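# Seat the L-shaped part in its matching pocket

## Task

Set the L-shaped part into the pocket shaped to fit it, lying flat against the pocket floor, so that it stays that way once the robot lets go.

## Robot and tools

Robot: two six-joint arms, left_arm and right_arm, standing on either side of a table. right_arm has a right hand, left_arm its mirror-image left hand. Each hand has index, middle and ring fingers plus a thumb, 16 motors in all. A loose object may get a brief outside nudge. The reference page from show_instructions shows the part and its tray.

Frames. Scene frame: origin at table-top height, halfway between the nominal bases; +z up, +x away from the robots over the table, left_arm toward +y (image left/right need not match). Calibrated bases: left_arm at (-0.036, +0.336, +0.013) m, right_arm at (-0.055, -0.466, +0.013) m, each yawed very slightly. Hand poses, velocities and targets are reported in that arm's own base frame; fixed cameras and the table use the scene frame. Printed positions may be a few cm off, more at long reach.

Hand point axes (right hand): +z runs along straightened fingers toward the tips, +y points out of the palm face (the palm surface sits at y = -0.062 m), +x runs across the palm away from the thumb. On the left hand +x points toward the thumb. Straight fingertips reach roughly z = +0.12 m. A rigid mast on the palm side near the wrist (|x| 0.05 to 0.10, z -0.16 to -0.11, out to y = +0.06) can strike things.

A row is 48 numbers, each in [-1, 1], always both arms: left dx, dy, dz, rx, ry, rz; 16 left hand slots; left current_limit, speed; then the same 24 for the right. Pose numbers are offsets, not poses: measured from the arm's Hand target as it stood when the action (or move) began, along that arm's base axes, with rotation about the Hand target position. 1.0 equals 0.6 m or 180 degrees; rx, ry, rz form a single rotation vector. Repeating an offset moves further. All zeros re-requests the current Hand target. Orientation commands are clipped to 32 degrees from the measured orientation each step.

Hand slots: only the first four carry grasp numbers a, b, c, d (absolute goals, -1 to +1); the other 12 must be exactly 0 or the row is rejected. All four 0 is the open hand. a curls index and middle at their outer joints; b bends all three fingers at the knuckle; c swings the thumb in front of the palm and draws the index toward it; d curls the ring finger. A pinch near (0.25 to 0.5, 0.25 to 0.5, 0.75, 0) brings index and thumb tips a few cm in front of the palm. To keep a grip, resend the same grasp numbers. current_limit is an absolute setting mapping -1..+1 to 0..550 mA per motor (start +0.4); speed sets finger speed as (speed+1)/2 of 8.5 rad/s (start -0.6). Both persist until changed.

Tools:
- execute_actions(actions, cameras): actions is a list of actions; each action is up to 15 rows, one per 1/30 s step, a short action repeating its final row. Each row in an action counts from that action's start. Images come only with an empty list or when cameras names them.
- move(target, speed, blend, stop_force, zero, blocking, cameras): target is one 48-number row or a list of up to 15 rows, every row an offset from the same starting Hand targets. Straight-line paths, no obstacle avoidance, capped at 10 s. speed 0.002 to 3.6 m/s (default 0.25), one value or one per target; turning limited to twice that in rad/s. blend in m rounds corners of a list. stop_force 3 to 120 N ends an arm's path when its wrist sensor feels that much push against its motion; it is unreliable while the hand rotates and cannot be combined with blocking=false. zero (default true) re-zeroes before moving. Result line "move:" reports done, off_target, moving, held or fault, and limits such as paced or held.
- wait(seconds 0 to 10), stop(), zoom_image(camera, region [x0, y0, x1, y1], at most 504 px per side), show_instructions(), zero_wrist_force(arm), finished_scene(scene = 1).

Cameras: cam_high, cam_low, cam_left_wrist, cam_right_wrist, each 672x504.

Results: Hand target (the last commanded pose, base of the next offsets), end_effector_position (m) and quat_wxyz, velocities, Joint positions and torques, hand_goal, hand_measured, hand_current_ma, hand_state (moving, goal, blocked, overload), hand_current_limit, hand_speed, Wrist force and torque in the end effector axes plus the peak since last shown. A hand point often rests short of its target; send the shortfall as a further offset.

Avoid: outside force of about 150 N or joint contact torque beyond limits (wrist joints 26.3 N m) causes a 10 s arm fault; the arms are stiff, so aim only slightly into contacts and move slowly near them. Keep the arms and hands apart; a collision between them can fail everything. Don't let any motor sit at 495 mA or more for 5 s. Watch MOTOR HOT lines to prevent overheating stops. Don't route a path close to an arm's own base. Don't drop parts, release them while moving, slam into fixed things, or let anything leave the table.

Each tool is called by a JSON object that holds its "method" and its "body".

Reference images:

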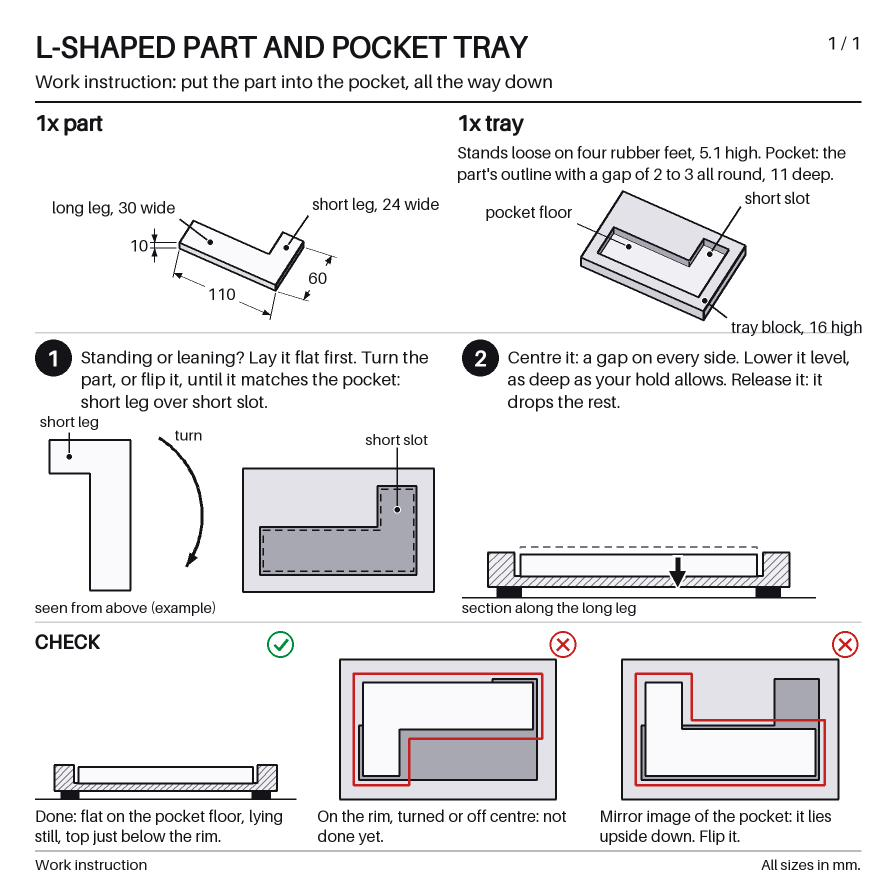

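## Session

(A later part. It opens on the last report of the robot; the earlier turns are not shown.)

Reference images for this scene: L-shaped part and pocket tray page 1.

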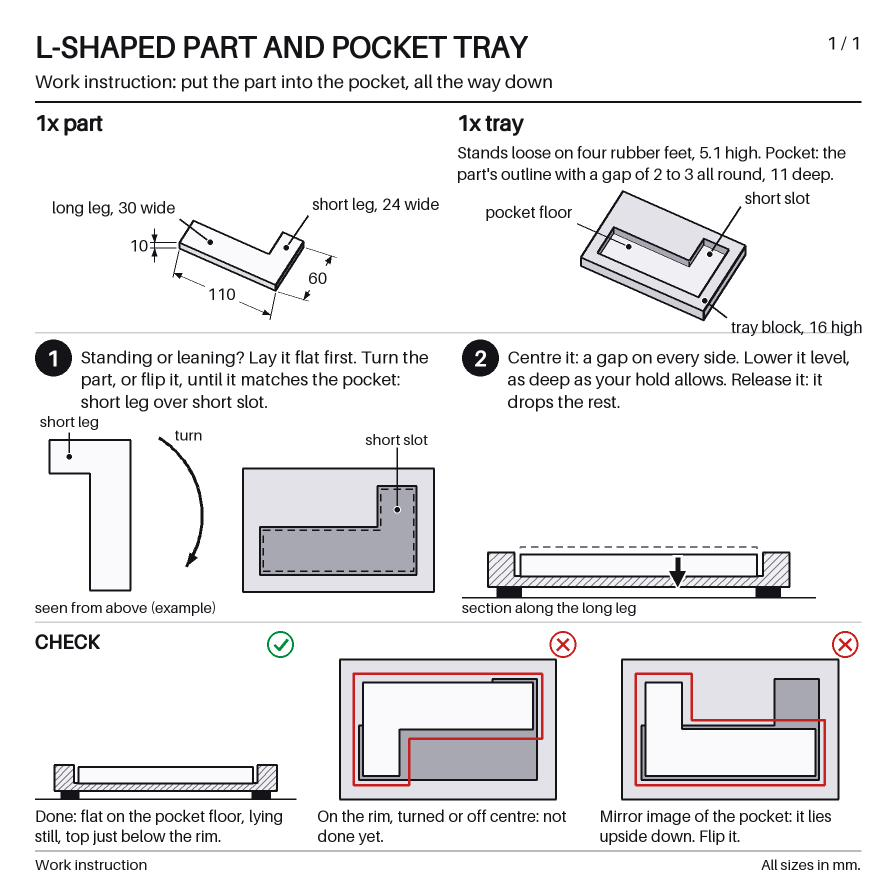

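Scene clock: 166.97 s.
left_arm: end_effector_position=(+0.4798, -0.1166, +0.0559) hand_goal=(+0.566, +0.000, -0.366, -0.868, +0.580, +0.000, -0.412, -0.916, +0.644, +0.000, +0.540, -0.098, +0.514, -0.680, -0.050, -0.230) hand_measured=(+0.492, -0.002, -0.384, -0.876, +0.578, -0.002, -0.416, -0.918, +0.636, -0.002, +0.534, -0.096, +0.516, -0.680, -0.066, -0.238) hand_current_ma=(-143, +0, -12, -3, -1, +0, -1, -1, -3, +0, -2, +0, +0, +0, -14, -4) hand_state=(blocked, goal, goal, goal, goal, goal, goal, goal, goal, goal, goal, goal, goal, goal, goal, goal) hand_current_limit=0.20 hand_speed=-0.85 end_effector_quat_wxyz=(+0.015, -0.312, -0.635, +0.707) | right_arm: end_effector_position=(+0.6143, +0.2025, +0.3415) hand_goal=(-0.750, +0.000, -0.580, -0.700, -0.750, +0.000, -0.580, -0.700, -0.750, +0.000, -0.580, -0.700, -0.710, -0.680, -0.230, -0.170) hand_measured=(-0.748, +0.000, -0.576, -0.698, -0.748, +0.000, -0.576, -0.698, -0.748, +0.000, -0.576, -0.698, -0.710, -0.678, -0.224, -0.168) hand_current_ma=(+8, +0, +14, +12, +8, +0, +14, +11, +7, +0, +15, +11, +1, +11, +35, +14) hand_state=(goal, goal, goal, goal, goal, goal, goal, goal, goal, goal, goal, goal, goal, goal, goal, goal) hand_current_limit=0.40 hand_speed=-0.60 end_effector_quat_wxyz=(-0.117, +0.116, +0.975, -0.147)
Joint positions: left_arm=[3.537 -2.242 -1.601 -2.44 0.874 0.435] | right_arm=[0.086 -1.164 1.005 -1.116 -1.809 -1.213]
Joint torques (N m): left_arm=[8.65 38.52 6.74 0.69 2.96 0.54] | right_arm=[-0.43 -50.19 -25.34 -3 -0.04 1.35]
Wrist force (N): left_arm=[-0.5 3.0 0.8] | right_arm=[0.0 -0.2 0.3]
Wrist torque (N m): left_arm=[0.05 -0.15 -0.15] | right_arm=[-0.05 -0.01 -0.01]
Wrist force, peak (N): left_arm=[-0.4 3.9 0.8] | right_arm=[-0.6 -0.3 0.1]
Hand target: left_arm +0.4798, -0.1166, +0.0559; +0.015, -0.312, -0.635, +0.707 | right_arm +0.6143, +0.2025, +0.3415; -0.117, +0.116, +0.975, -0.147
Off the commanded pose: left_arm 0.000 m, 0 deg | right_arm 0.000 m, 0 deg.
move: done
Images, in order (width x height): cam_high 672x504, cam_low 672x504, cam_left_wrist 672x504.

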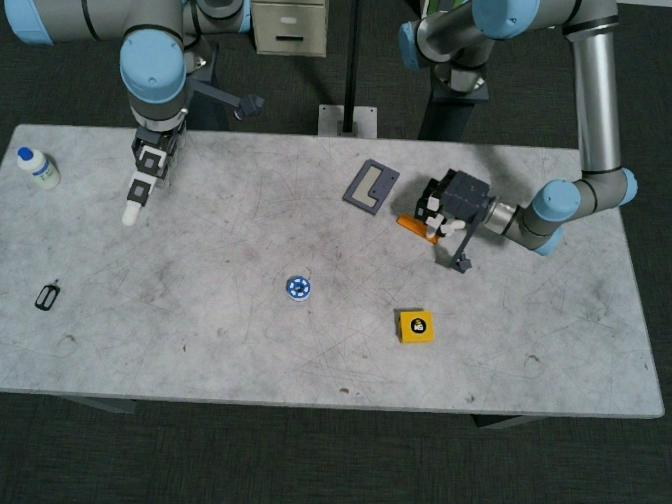

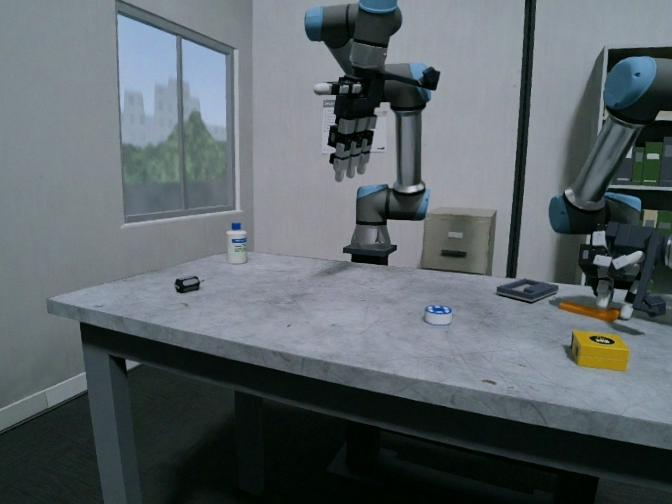

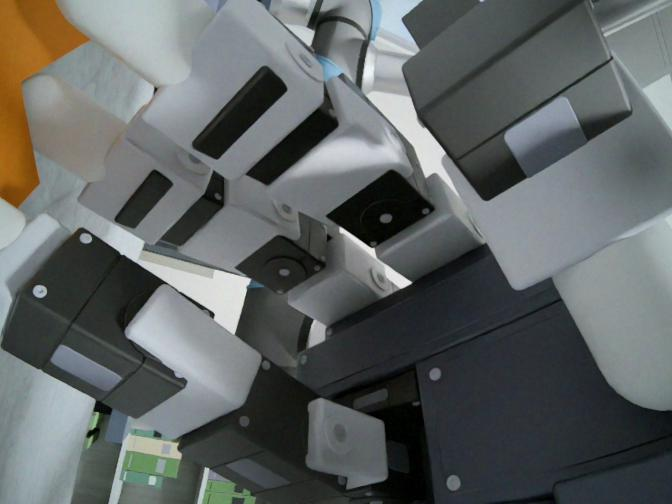

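{"method": "move", "body": {"target": [[-0.0015,0.0008,-0.006,0,0,0, 0,0.84,0.72,0.7,0,0,0,0,0,0,0,0,0,0,0,0, 0.2,-0.85, 0,0,0,0,0,0, 0,0,0,0,0,0,0,0,0,0,0,0,0,0,0,0, 0.4,-0.6]], "speed": 0.015, "stop_force": 4}}

{"method": "move", "body": {"target": [0,0,0,0,0,0, 0,0.78,0.72,0.7,0,0,0,0,0,0,0,0,0,0,0,0, 0.2,-0.95, 0,0,0,0,0,0, 0,0,0,0,0,0,0,0,0,0,0,0,0,0,0,0, 0.4,-0.6], "speed": 0.03}}

{"method": "move", "body": {"target": [0,0,0,0,0,0, 0,0.55,0.72,0.7,0,0,0,0,0,0,0,0,0,0,0,0, 0.3,-0.8, 0,0,0,0,0,0, 0,0,0,0,0,0,0,0,0,0,0,0,0,0,0,0, 0.4,-0.6], "speed": 0.03, "cameras": ["cam_high","cam_low","cam_left_wrist"]}}

{"method": "zoom_image", "body": {"camera": "cam_left_wrist", "region": [0, 0, 200, 250]}}

{"method": "zoom_image", "body": {"camera": "cam_low", "region": [540, 215, 640, 325]}}

{"method": "zoom_image", "body": {"camera": "cam_high", "region": [385, 185, 475, 255]}}

Scene clock: 168.77 s.
left_arm: end_effector_position=(+0.4797, -0.1165, +0.0555) hand_goal=(+0.566, +0.000, -0.366, -0.868, +0.580, +0.000, -0.412, -0.916, +0.644, +0.000, +0.540, -0.098, +0.514, -0.680, -0.050, -0.230) hand_measured=(+0.492, -0.002, -0.384, -0.876, +0.578, -0.002, -0.416, -0.918, +0.636, -0.002, +0.534, -0.096, +0.518, -0.680, -0.066, -0.238) hand_current_ma=(-143, +0, -12, -3, -1, +0, -1, -1, -3, +0, -2, +0, +1, +0, -14, -5) hand_state=(blocked, goal, goal, goal, goal, goal, goal, goal, goal, goal, goal, goal, goal, goal, goal, goal) hand_current_limit=0.20 hand_speed=-0.85 end_effector_quat_wxyz=(+0.015, -0.312, -0.635, +0.707) | right_arm: end_effector_position=(+0.6143, +0.2025, +0.3415) hand_goal=(-0.750, +0.000, -0.580, -0.700, -0.750, +0.000, -0.580, -0.700, -0.750, +0.000, -0.580, -0.700, -0.710, -0.680, -0.230, -0.170) hand_measured=(-0.748, +0.000, -0.576, -0.698, -0.748, +0.000, -0.576, -0.698, -0.748, +0.000, -0.576, -0.698, -0.710, -0.678, -0.224, -0.168) hand_current_ma=(+8, +0, +14, +12, +8, +0, +14, +11, +7, +0, +15, +11, +1, +11, +35, +14) hand_state=(goal, goal, goal, goal, goal, goal, goal, goal, goal, goal, goal, goal, goal, goal, goal, goal) hand_current_limit=0.40 hand_speed=-0.60 end_effector_quat_wxyz=(-0.117, +0.116, +0.975, -0.147)
Joint positions: left_arm=[3.537 -2.242 -1.601 -2.439 0.874 0.435] | right_arm=[0.086 -1.164 1.005 -1.116 -1.809 -1.213]
Joint torques (N m): left_arm=[-8.92 51.23 24.05 -2.26 -2.17 -0.04] | right_arm=[0.12 -49 -24.91 -3.1 0.02 1.42]
Wrist force (N): left_arm=[-1.5 -2.4 0.4] | right_arm=[0.0 -0.2 0.0]
Wrist torque (N m): left_arm=[-0.33 -0.08 -0.29] | right_arm=[-0.03 -0.02 0.00]
Wrist force, peak (N): left_arm=[-1.9 -5.5 -0.4] | right_arm=[0.2 -0.6 0.1]
Hand target: left_arm +0.4797, -0.1165, +0.0555; +0.015, -0.312, -0.635, +0.707 (not the last commanded pose) | right_arm +0.6143, +0.2025, +0.3415; -0.117, +0.116, +0.975, -0.147
Off the commanded pose: left_arm 0.003 m, 0 deg | right_arm 0.000 m, 0 deg.
move: contact (left_arm)

Scene clock: 169.63 s.
left_arm: end_effector_position=(+0.4797, -0.1165, +0.0555) hand_goal=(+0.484, +0.000, -0.348, -0.856, +0.474, +0.000, -0.424, -0.916, +0.554, +0.000, +0.540, -0.086, +0.514, -0.680, -0.050, -0.218) hand_measured=(+0.476, -0.002, -0.366, -0.866, +0.478, -0.002, -0.422, -0.918, +0.554, -0.002, +0.534, -0.090, +0.518, -0.680, -0.066, -0.236) hand_current_ma=(-4, +0, -12, -5, +1, +0, +1, -1, +0, +0, -2, -1, +1, +0, -14, -22) hand_state=(goal, goal, goal, goal, goal, goal, goal, goal, goal, goal, goal, goal, goal, goal, goal, goal) hand_current_limit=0.20 hand_speed=-0.95 end_effector_quat_wxyz=(+0.015, -0.312, -0.635, +0.707) | right_arm: end_effector_position=(+0.6143, +0.2025, +0.3415) hand_goal=(-0.750, +0.000, -0.580, -0.700, -0.750, +0.000, -0.580, -0.700, -0.750, +0.000, -0.580, -0.700, -0.710, -0.680, -0.230, -0.170) hand_measured=(-0.748, +0.000, -0.576, -0.698, -0.748, +0.000, -0.576, -0.698, -0.748, +0.000, -0.576, -0.698, -0.710, -0.678, -0.224, -0.168) hand_current_ma=(+8, +0, +14, +12, +8, +0, +14, +11, +7, +0, +15, +11, +1, +11, +35, +14) hand_state=(goal, goal, goal, goal, goal, goal, goal, goal, goal, goal, goal, goal, goal, goal, goal, goal) hand_current_limit=0.40 hand_speed=-0.60 end_effector_quat_wxyz=(-0.117, +0.116, +0.975, -0.147)
Joint positions: left_arm=[3.537 -2.242 -1.601 -2.439 0.874 0.435] | right_arm=[0.086 -1.164 1.005 -1.116 -1.809 -1.213]
Joint torques (N m): left_arm=[-9.38 50.4 24.73 -2.3 -2.27 -0.19] | right_arm=[0.55 -50.43 -24.6 -2.93 0.14 1.25]
Wrist force (N): left_arm=[-1.4 -2.4 -0.7] | right_arm=[0.4 0.1 0.1]
Wrist torque (N m): left_arm=[-0.41 -0.05 -0.27] | right_arm=[0.00 -0.05 0.04]
Wrist force, peak (N): left_arm=[-1.5 -2.7 0.2] | right_arm=[-0.2 -0.5 0.3]
Hand target: left_arm +0.4797, -0.1165, +0.0555; +0.015, -0.312, -0.635, +0.707 | right_arm +0.6143, +0.2025, +0.3415; -0.117, +0.116, +0.975, -0.147
Off the commanded pose: left_arm 0.000 m, 0 deg | right_arm 0.000 m, 0 deg.
move: done

Scene clock: 170.50 s.
left_arm: end_effector_position=(+0.4797, -0.1165, +0.0555) hand_goal=(+0.174, +0.000, -0.280, -0.810, +0.072, +0.000, -0.470, -0.916, +0.210, +0.000, +0.540, -0.040, +0.514, -0.680, -0.050, -0.172) hand_measured=(+0.186, -0.002, -0.282, -0.812, +0.084, -0.002, -0.466, -0.918, +0.216, -0.002, +0.534, -0.044, +0.518, -0.680, -0.076, -0.212) hand_current_ma=(+6, +0, +0, -1, +7, +0, +1, -1, +2, +0, -2, -1, +1, +0, -36, -77) hand_state=(goal, goal, goal, goal, goal, goal, goal, goal, goal, goal, goal, goal, goal, goal, blocked, blocked) hand_current_limit=0.30 hand_speed=-0.80 end_effector_quat_wxyz=(+0.015, -0.312, -0.635, +0.707) | right_arm: end_effector_position=(+0.6143, +0.2025, +0.3415) hand_goal=(-0.750, +0.000, -0.580, -0.700, -0.750, +0.000, -0.580, -0.700, -0.750, +0.000, -0.580, -0.700, -0.710, -0.680, -0.230, -0.170) hand_measured=(-0.748, +0.000, -0.576, -0.698, -0.748, +0.000, -0.576, -0.698, -0.748, +0.000, -0.576, -0.698, -0.710, -0.678, -0.224, -0.168) hand_current_ma=(+8, +0, +14, +12, +8, +0, +14, +11, +7, +0, +15, +11, +1, +11, +35, +14) hand_state=(goal, goal, goal, goal, goal, goal, goal, goal, goal, goal, goal, goal, goal, goal, goal, goal) hand_current_limit=0.40 hand_speed=-0.60 end_effector_quat_wxyz=(-0.117, +0.116, +0.975, -0.147)
Joint positions: left_arm=[3.537 -2.242 -1.601 -2.439 0.874 0.435] | right_arm=[0.086 -1.164 1.005 -1.116 -1.809 -1.213]
Joint torques (N m): left_arm=[-8.53 46.96 21.32 -2.27 -2.42 -0.01] | right_arm=[0.16 -49.99 -24.44 -2.95 0.12 1.45]
Wrist force (N): left_arm=[-1.3 -3.3 -2.5] | right_arm=[-0.1 -0.2 0.1]
Wrist torque (N m): left_arm=[-0.65 0.04 -0.31] | right_arm=[-0.04 0.00 -0.02]
Wrist force, peak (N): left_arm=[-1.8 -3.9 -2.6] | right_arm=[-0.3 -0.3 0.5]
Hand target: left_arm +0.4797, -0.1165, +0.0555; +0.015, -0.312, -0.635, +0.707 | right_arm +0.6143, +0.2025, +0.3415; -0.117, +0.116, +0.975, -0.147
Off the commanded pose: left_arm 0.000 m, 0 deg | right_arm 0.000 m, 0 deg.
move: done
Images, in order (width x height): cam_high 672x504, cam_low 672x504, cam_left_wrist 672x504.

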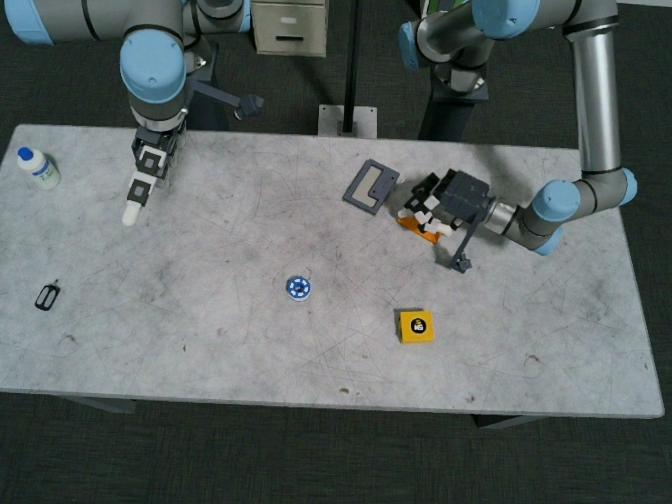

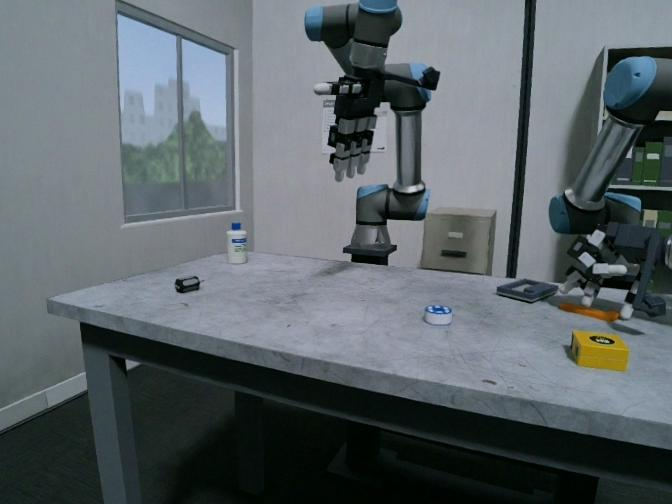

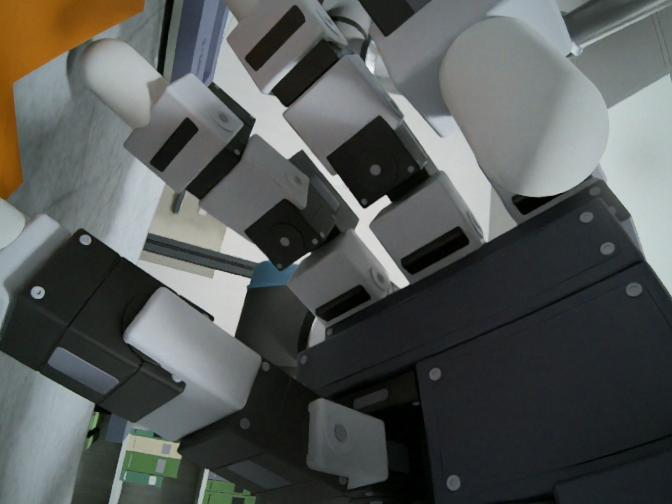

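Scaled by 2.016 from the camera's 672x504 image, which has a finer 960x720 frame.

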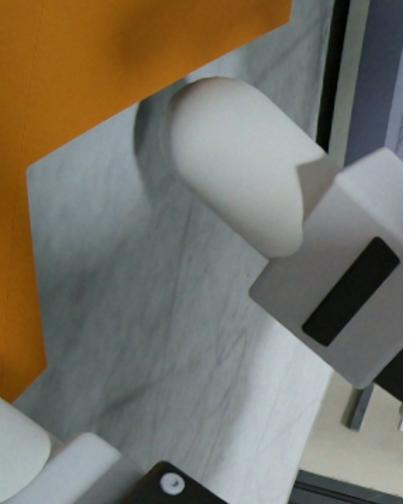

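Scaled by 4.582 from the camera's 672x504 image, which has a finer 960x720 frame.

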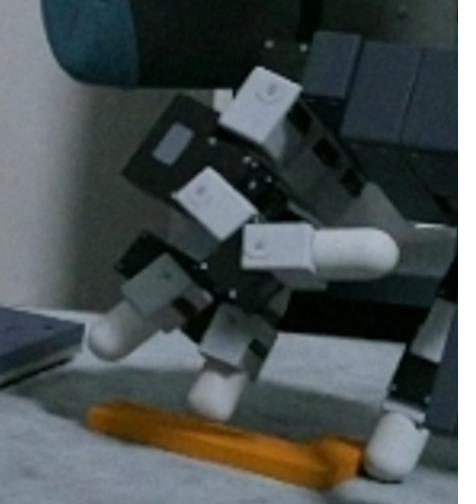

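Scaled by 5.600 from the camera's 672x504 image, which has a finer 960x720 frame.

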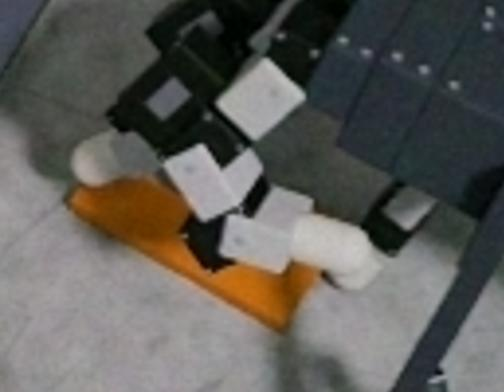

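{"method": "move", "body": {"target": [[0.0038,0.0074,0.003,0,0,0, 0,0.55,0.72,0.7,0,0,0,0,0,0,0,0,0,0,0,0, 0.3,-0.8, 0,0,0,0,0,0, 0,0,0,0,0,0,0,0,0,0,0,0,0,0,0,0, 0.4,-0.6],[0.0038,0.0074,0.2,0,0,0, 0,0.55,0.72,0.7,0,0,0,0,0,0,0,0,0,0,0,0, 0.3,-0.8, 0,0,0,0,0,0, 0,0,0,0,0,0,0,0,0,0,0,0,0,0,0,0, 0.4,-0.6]], "speed": [0.03, 0.12], "blend": 0.002, "cameras": ["cam_high","cam_low","cam_left_wrist"]}}

{"method": "zoom_image", "body": {"camera": "cam_high", "region": [385, 185, 475, 255]}}

{"method": "zoom_image", "body": {"camera": "cam_low", "region": [540, 215, 640, 325]}}

Scene clock: 173.07 s.
left_arm: end_effector_position=(+0.4819, -0.1121, +0.1753) hand_goal=(+0.174, +0.000, -0.280, -0.810, +0.072, +0.000, -0.470, -0.916, +0.210, +0.000, +0.540, -0.040, +0.514, -0.680, -0.050, -0.172) hand_measured=(+0.186, -0.002, -0.282, -0.812, +0.084, -0.002, -0.466, -0.918, +0.216, -0.002, +0.534, -0.044, +0.514, -0.680, -0.054, -0.174) hand_current_ma=(+6, +0, +0, -1, +7, +0, +1, -1, +2, +0, -2, -1, +0, +0, -1, -1) hand_state=(goal, goal, goal, goal, goal, goal, goal, goal, goal, goal, goal, goal, goal, goal, goal, goal) hand_current_limit=0.30 hand_speed=-0.80 end_effector_quat_wxyz=(+0.015, -0.312, -0.635, +0.707) | right_arm: end_effector_position=(+0.6143, +0.2025, +0.3415) hand_goal=(-0.750, +0.000, -0.580, -0.700, -0.750, +0.000, -0.580, -0.700, -0.750, +0.000, -0.580, -0.700, -0.710, -0.680, -0.230, -0.170) hand_measured=(-0.748, +0.000, -0.576, -0.698, -0.748, +0.000, -0.576, -0.698, -0.748, +0.000, -0.576, -0.698, -0.710, -0.678, -0.224, -0.168) hand_current_ma=(+8, +0, +14, +12, +8, +0, +14, +11, +7, +0, +15, +11, +1, +11, +35, +14) hand_state=(goal, goal, goal, goal, goal, goal, goal, goal, goal, goal, goal, goal, goal, goal, goal, goal) hand_current_limit=0.40 hand_speed=-0.60 end_effector_quat_wxyz=(-0.117, +0.116, +0.975, -0.147)
Joint positions: left_arm=[3.543 -2.095 -1.491 -2.697 0.88 0.435] | right_arm=[0.086 -1.164 1.005 -1.116 -1.809 -1.213]
Joint torques (N m): left_arm=[8.74 49.19 27.07 -3.1 2.96 1.18] | right_arm=[0.46 -50.57 -24.46 -2.9 0.19 1.34]
Wrist force (N): left_arm=[-0.4 3.3 0.5] | right_arm=[-0.1 -0.3 0.1]
Wrist torque (N m): left_arm=[0.08 -0.12 -0.13] | right_arm=[-0.05 0.00 -0.01]
Wrist force, peak (N): left_arm=[-1.7 -4.0 -2.7] | right_arm=[-0.4 -0.3 -0.2]
Hand target: left_arm +0.4819, -0.1121, +0.1755; +0.015, -0.312, -0.635, +0.707 | right_arm +0.6143, +0.2025, +0.3415; -0.117, +0.116, +0.975, -0.147
Off the commanded pose: left_arm 0.000 m, 0 deg | right_arm 0.000 m, 0 deg.
move: done
Images, in order (width x height): cam_high 672x504, cam_low 672x504, cam_left_wrist 672x504.

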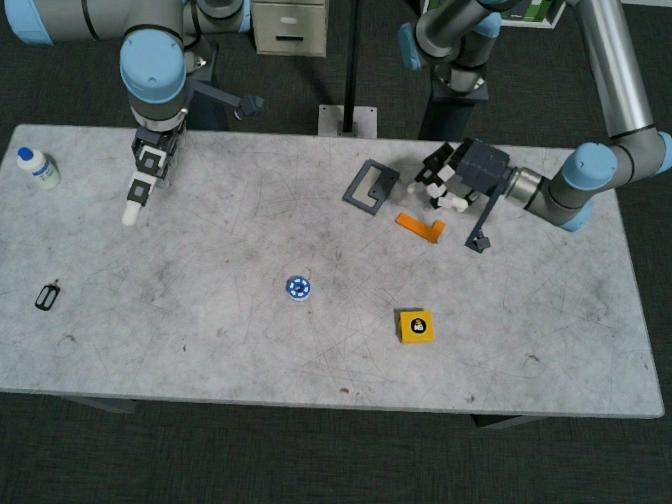

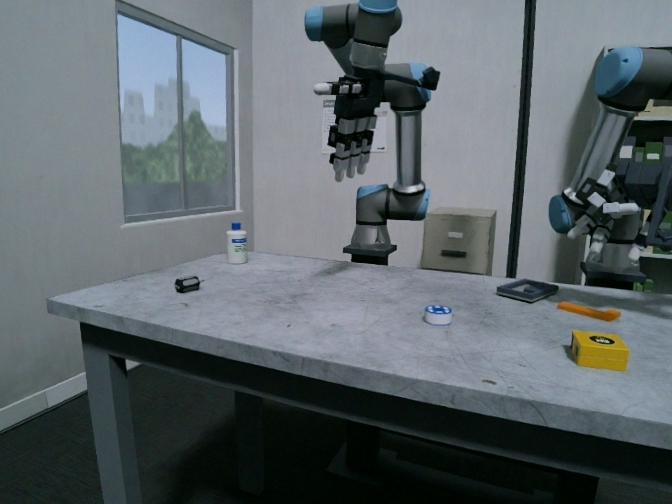

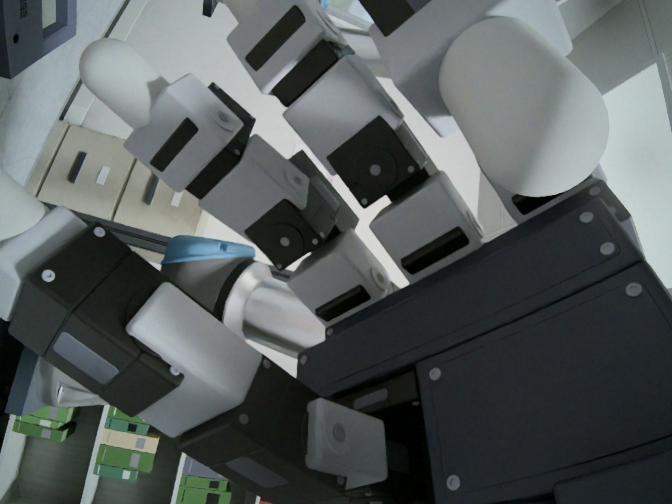

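Scaled by 5.600 from the camera's 672x504 image, which has a finer 960x720 frame.

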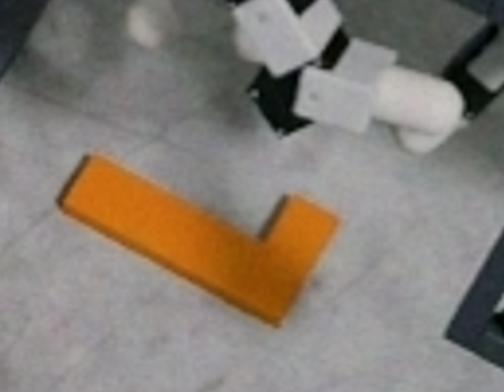

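Scaled by 4.582 from the camera's 672x504 image, which has a finer 960x720 frame.

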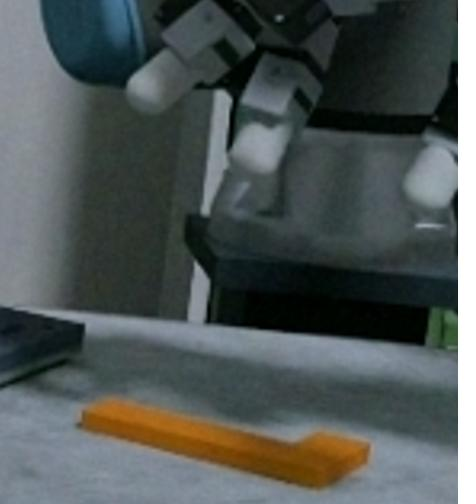

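{"method": "zoom_image", "body": {"camera": "cam_high", "region": [335, 150, 455, 250]}}

Scaled by 4.200 from the camera's 672x504 image, which has a finer 960x720 frame.

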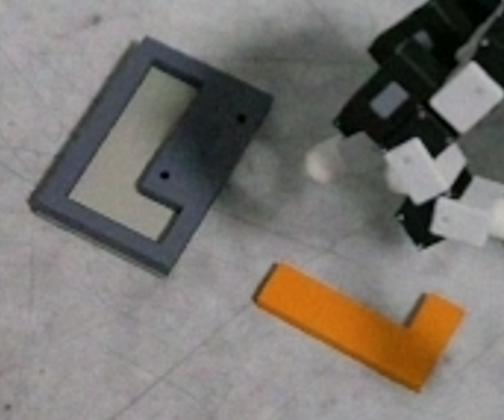

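{"method": "zoom_image", "body": {"camera": "cam_high", "region": [390, 205, 450, 250]}}

Scaled by 8.400 from the camera's 672x504 image, which has a finer 960x720 frame.

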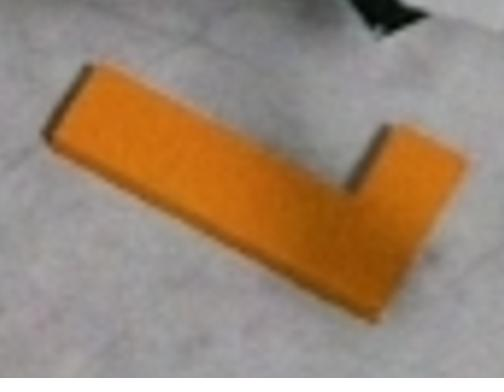

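{"method": "move", "body": {"target": [0.0873,-0.0412,-0.1,0,0,0.498, 0,0.5,0.72,0.7,0,0,0,0,0,0,0,0,0,0,0,0, 0.3,-0.7, 0,0,0,0,0,0, 0,0,0,0,0,0,0,0,0,0,0,0,0,0,0,0, 0.4,-0.6], "speed": 0.3, "cameras": ["cam_high","cam_low","cam_left_wrist"]}}

{"method": "zoom_image", "body": {"camera": "cam_high", "region": [375, 170, 475, 245]}}

{"method": "zoom_image", "body": {"camera": "cam_low", "region": [540, 215, 640, 325]}}

{"method": "zoom_image", "body": {"camera": "cam_left_wrist", "region": [0, 0, 200, 250]}}

Scene clock: 182.10 s.
left_arm: end_effector_position=(+0.5343, -0.1368, +0.1155) hand_goal=(+0.106, +0.000, -0.264, -0.800, -0.016, +0.000, -0.480, -0.916, +0.134, +0.000, +0.540, -0.030, +0.514, -0.680, -0.050, -0.162) hand_measured=(+0.118, -0.002, -0.266, -0.802, -0.002, -0.002, -0.474, -0.918, +0.140, -0.002, +0.534, -0.034, +0.514, -0.680, -0.054, -0.164) hand_current_ma=(+8, +0, +0, -1, +8, +0, +2, -1, +2, +0, -2, -1, +0, +0, -1, -1) hand_state=(goal, goal, goal, goal, goal, goal, goal, goal, goal, goal, goal, goal, goal, goal, goal, goal) hand_current_limit=0.30 hand_speed=-0.70 end_effector_quat_wxyz=(+0.487, -0.226, +0.670, -0.512) | right_arm: end_effector_position=(+0.6143, +0.2025, +0.3415) hand_goal=(-0.750, +0.000, -0.580, -0.700, -0.750, +0.000, -0.580, -0.700, -0.750, +0.000, -0.580, -0.700, -0.710, -0.680, -0.230, -0.170) hand_measured=(-0.748, +0.000, -0.576, -0.698, -0.748, +0.000, -0.576, -0.698, -0.748, +0.000, -0.576, -0.698, -0.710, -0.678, -0.224, -0.168) hand_current_ma=(+8, +0, +14, +12, +8, +0, +14, +11, +7, +0, +15, +11, +1, +11, +35, +14) hand_state=(goal, goal, goal, goal, goal, goal, goal, goal, goal, goal, goal, goal, goal, goal, goal, goal) hand_current_limit=0.40 hand_speed=-0.60 end_effector_quat_wxyz=(-0.117, +0.116, +0.975, -0.147)
Joint positions: left_arm=[3.429 -1.639 -2.315 -2.331 -0.798 0.436] | right_arm=[0.086 -1.164 1.005 -1.116 -1.809 -1.213]
Joint torques (N m): left_arm=[-10.58 13.49 7.72 2.92 -3.01 -1.89] | right_arm=[-0.16 -50.55 -24.15 -2.89 0.18 1.38]
Wrist force (N): left_arm=[-0.2 3.8 0.5] | right_arm=[0.1 -0.2 0.0]
Wrist torque (N m): left_arm=[0.12 -0.16 -0.04] | right_arm=[-0.03 -0.03 0.01]
Wrist force, peak (N): left_arm=[-0.6 4.1 0.2] | right_arm=[-0.2 -0.5 0.5]
Hand target: left_arm +0.5343, -0.1368, +0.1155; +0.487, -0.226, +0.670, -0.512 | right_arm +0.6143, +0.2025, +0.3415; -0.117, +0.116, +0.975, -0.147
Off the commanded pose: left_arm 0.000 m, 0 deg | right_arm 0.000 m, 0 deg.
move: done
Images, in order (width x height): cam_high 672x504, cam_low 672x504, cam_left_wrist 672x504.

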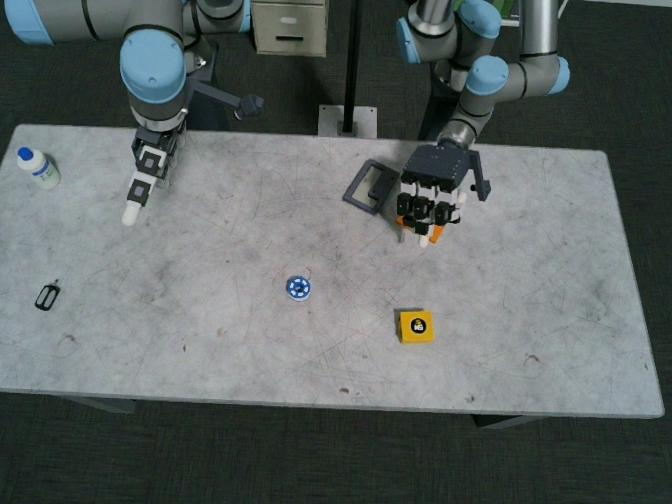

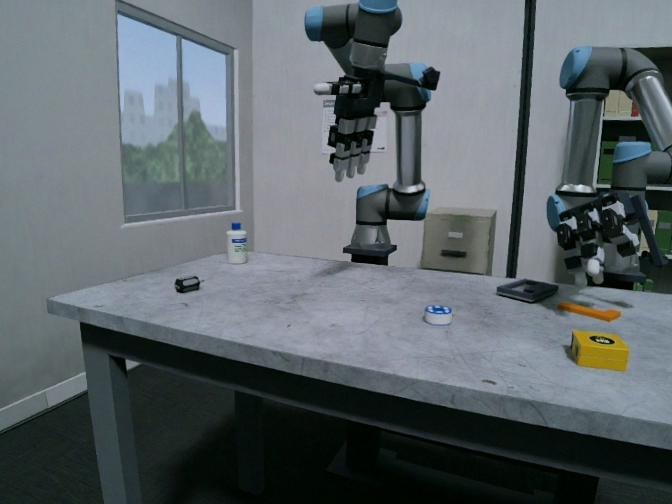

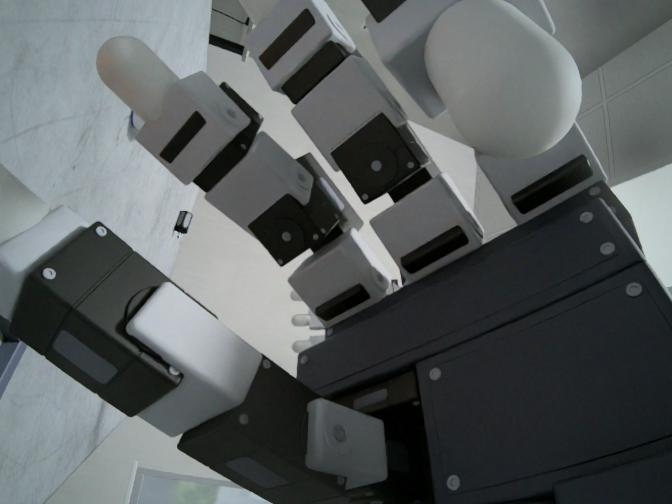

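Scaled by 5.040 from the camera's 672x504 image, which has a finer 960x720 frame.

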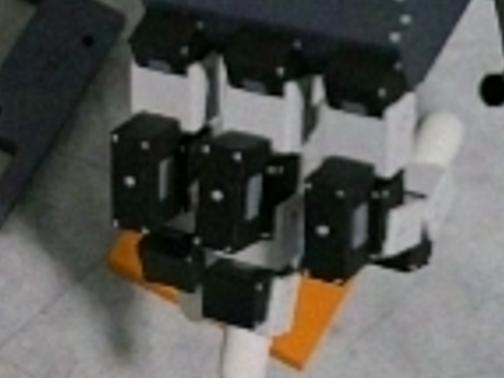

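Scaled by 4.582 from the camera's 672x504 image, which has a finer 960x720 frame.

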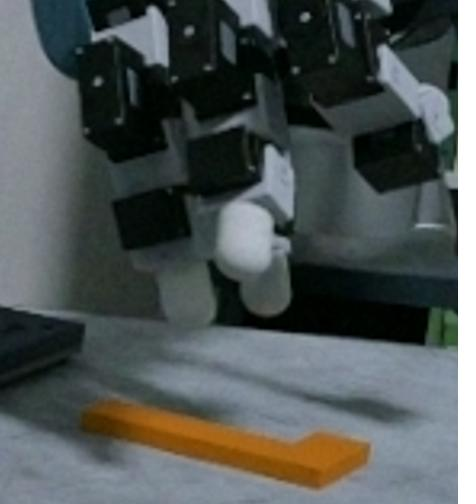

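Scaled by 2.016 from the camera's 672x504 image, which has a finer 960x720 frame.

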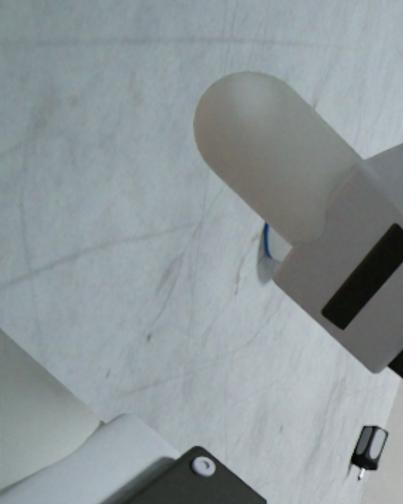

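{"method": "move", "body": {"target": [-0.0044,0.0023,-0.0667,0,0,0, 0,0.5,0.72,0.7,0,0,0,0,0,0,0,0,0,0,0,0, 0.3,-0.7, 0,0,0,0,0,0, 0,0,0,0,0,0,0,0,0,0,0,0,0,0,0,0, 0.4,-0.6], "speed": 0.08, "stop_force": 5, "cameras": ["cam_high","cam_low","cam_left_wrist"]}}

{"method": "zoom_image", "body": {"camera": "cam_low", "region": [540, 215, 640, 325]}}

{"method": "zoom_image", "body": {"camera": "cam_left_wrist", "region": [0, 0, 200, 250]}}

{"method": "zoom_image", "body": {"camera": "cam_high", "region": [375, 170, 475, 245]}}

Scene clock: 184.70 s.
left_arm: end_effector_position=(+0.5317, -0.1354, +0.0755) hand_goal=(+0.106, +0.000, -0.264, -0.800, -0.016, +0.000, -0.480, -0.916, +0.134, +0.000, +0.540, -0.030, +0.514, -0.680, -0.050, -0.162) hand_measured=(+0.118, -0.002, -0.266, -0.802, -0.002, -0.002, -0.474, -0.918, +0.140, -0.002, +0.534, -0.034, +0.514, -0.680, -0.054, -0.164) hand_current_ma=(+8, +0, +0, -1, +8, +0, +2, -1, +2, +0, -2, -1, +0, +0, -1, -1) hand_state=(goal, goal, goal, goal, goal, goal, goal, goal, goal, goal, goal, goal, goal, goal, goal, goal) hand_current_limit=0.30 hand_speed=-0.70 end_effector_quat_wxyz=(+0.487, -0.226, +0.670, -0.512) | right_arm: end_effector_position=(+0.6143, +0.2025, +0.3415) hand_goal=(-0.750, +0.000, -0.580, -0.700, -0.750, +0.000, -0.580, -0.700, -0.750, +0.000, -0.580, -0.700, -0.710, -0.680, -0.230, -0.170) hand_measured=(-0.748, +0.000, -0.576, -0.698, -0.748, +0.000, -0.576, -0.698, -0.748, +0.000, -0.576, -0.698, -0.710, -0.678, -0.224, -0.168) hand_current_ma=(+8, +0, +14, +12, +8, +0, +14, +11, +7, +0, +15, +11, +1, +11, +35, +14) hand_state=(goal, goal, goal, goal, goal, goal, goal, goal, goal, goal, goal, goal, goal, goal, goal, goal) hand_current_limit=0.40 hand_speed=-0.60 end_effector_quat_wxyz=(-0.117, +0.116, +0.975, -0.147)
Joint positions: left_arm=[3.436 -1.733 -2.362 -2.188 -0.792 0.436] | right_arm=[0.086 -1.164 1.005 -1.116 -1.809 -1.213]
Joint torques (N m): left_arm=[7.87 15.4 4.45 3.27 3.08 -1.75] | right_arm=[0.25 -50.21 -25.28 -2.93 0.29 1.28]
Wrist force (N): left_arm=[-0.3 4.0 0.4] | right_arm=[0.3 0.1 0.0]
Wrist torque (N m): left_arm=[0.15 -0.13 -0.06] | right_arm=[0.02 -0.04 0.02]
Wrist force, peak (N): left_arm=[-0.3 4.2 0.6] | right_arm=[-0.4 -0.1 0.5]
Hand target: left_arm +0.5317, -0.1354, +0.0755; +0.487, -0.226, +0.670, -0.512 | right_arm +0.6143, +0.2025, +0.3415; -0.117, +0.116, +0.975, -0.147
Off the commanded pose: left_arm 0.000 m, 0 deg | right_arm 0.000 m, 0 deg.
move: done
Images, in order (width x height): cam_high 672x504, cam_low 672x504, cam_left_wrist 672x504.

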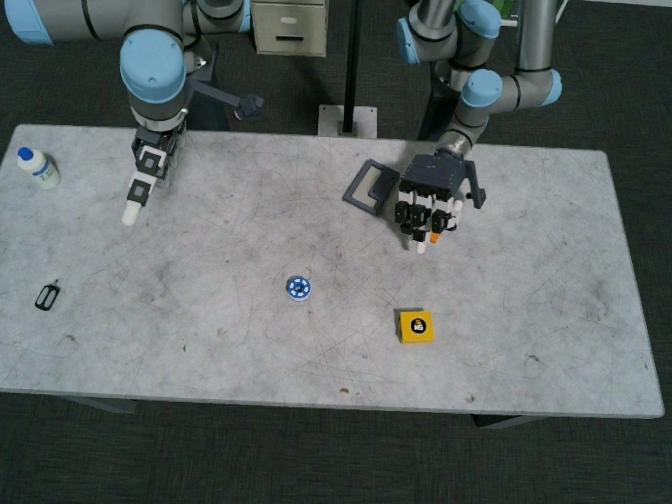

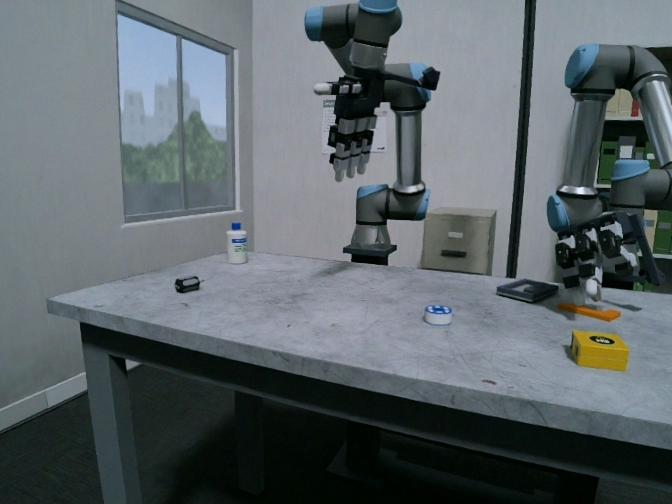

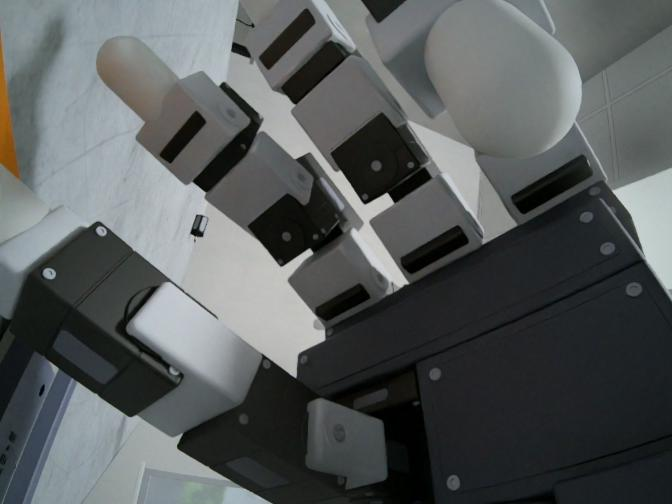

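Scaled by 4.582 from the camera's 672x504 image, which has a finer 960x720 frame.

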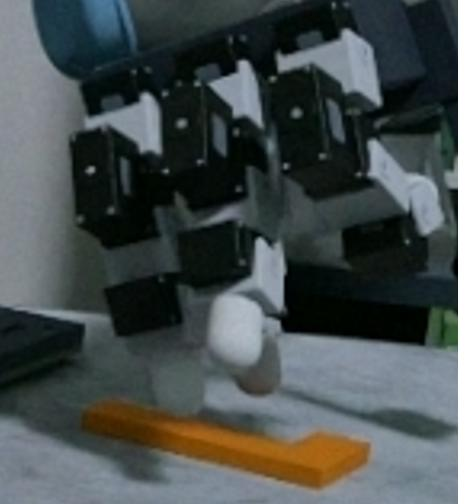

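Scaled by 2.016 from the camera's 672x504 image, which has a finer 960x720 frame.

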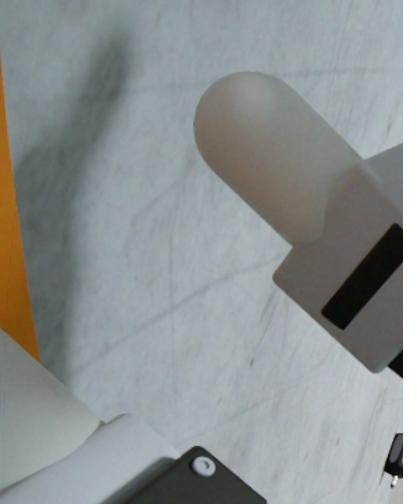

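Scaled by 5.040 from the camera's 672x504 image, which has a finer 960x720 frame.

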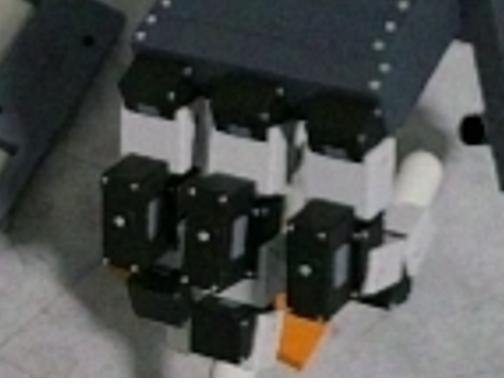

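{"method": "move", "body": {"target": [0,0,-0.02,0,0,0, 0,0.5,0.72,0.7,0,0,0,0,0,0,0,0,0,0,0,0, 0.3,-0.7, 0,0,0,0,0,0, 0,0,0,0,0,0,0,0,0,0,0,0,0,0,0,0, 0.4,-0.6], "speed": 0.04, "stop_force": 4, "cameras": ["cam_low","cam_left_wrist"]}}

{"method": "zoom_image", "body": {"camera": "cam_low", "region": [540, 215, 640, 325]}}

{"method": "zoom_image", "body": {"camera": "cam_left_wrist", "region": [0, 0, 200, 250]}}

Scene clock: 186.77 s.
left_arm: end_effector_position=(+0.5317, -0.1354, +0.0635) hand_goal=(+0.106, +0.000, -0.264, -0.800, -0.016, +0.000, -0.480, -0.916, +0.134, +0.000, +0.540, -0.030, +0.514, -0.680, -0.050, -0.162) hand_measured=(+0.118, -0.002, -0.266, -0.802, -0.002, -0.002, -0.474, -0.918, +0.140, -0.002, +0.534, -0.034, +0.514, -0.680, -0.054, -0.164) hand_current_ma=(+8, +0, +0, -1, +8, +0, +2, -1, +2, +0, -2, -1, +0, +0, -1, -1) hand_state=(goal, goal, goal, goal, goal, goal, goal, goal, goal, goal, goal, goal, goal, goal, goal, goal) hand_current_limit=0.30 hand_speed=-0.70 end_effector_quat_wxyz=(+0.487, -0.226, +0.670, -0.512) | right_arm: end_effector_position=(+0.6143, +0.2025, +0.3415) hand_goal=(-0.750, +0.000, -0.580, -0.700, -0.750, +0.000, -0.580, -0.700, -0.750, +0.000, -0.580, -0.700, -0.710, -0.680, -0.230, -0.170) hand_measured=(-0.748, +0.000, -0.576, -0.698, -0.748, +0.000, -0.576, -0.698, -0.748, +0.000, -0.576, -0.698, -0.710, -0.678, -0.224, -0.168) hand_current_ma=(+8, +0, +14, +12, +8, +0, +14, +11, +7, +0, +15, +11, +1, +11, +35, +14) hand_state=(goal, goal, goal, goal, goal, goal, goal, goal, goal, goal, goal, goal, goal, goal, goal, goal) hand_current_limit=0.40 hand_speed=-0.60 end_effector_quat_wxyz=(-0.117, +0.116, +0.975, -0.147)
Joint positions: left_arm=[3.436 -1.767 -2.372 -2.145 -0.792 0.436] | right_arm=[0.086 -1.164 1.005 -1.116 -1.809 -1.213]
Joint torques (N m): left_arm=[0.93 17.51 3.5 3.15 1.28 -1.39] | right_arm=[0.81 -49.37 -25.07 -3.03 0.21 1.44]
Wrist force (N): left_arm=[-0.6 3.9 0.6] | right_arm=[0.0 0.1 -0.1]
Wrist torque (N m): left_arm=[0.13 -0.11 -0.06] | right_arm=[0.02 -0.01 0.00]
Wrist force, peak (N): left_arm=[-0.6 4.3 0.4] | right_arm=[-0.3 -0.1 0.5]
Hand target: left_arm +0.5317, -0.1354, +0.0635; +0.487, -0.226, +0.670, -0.512 | right_arm +0.6143, +0.2025, +0.3415; -0.117, +0.116, +0.975, -0.147
Off the commanded pose: left_arm 0.000 m, 0 deg | right_arm 0.000 m, 0 deg.
move: done
Images, in order (width x height): cam_low 672x504, cam_left_wrist 672x504.

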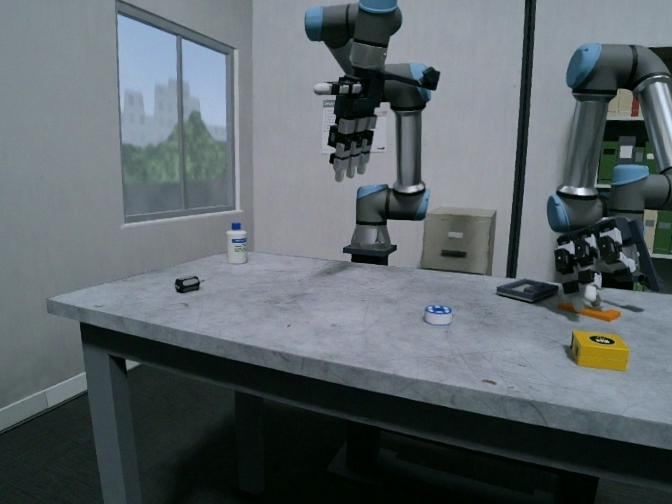

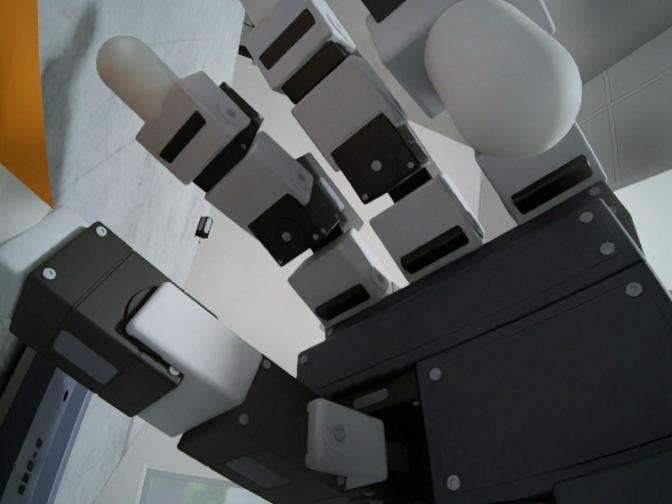

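Scaled by 4.582 from the camera's 672x504 image, which has a finer 960x720 frame.

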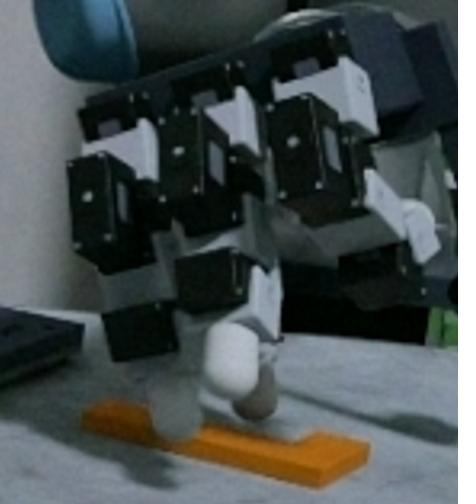

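Scaled by 2.016 from the camera's 672x504 image, which has a finer 960x720 frame.

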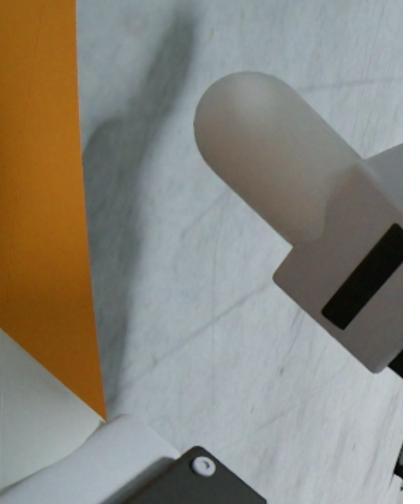

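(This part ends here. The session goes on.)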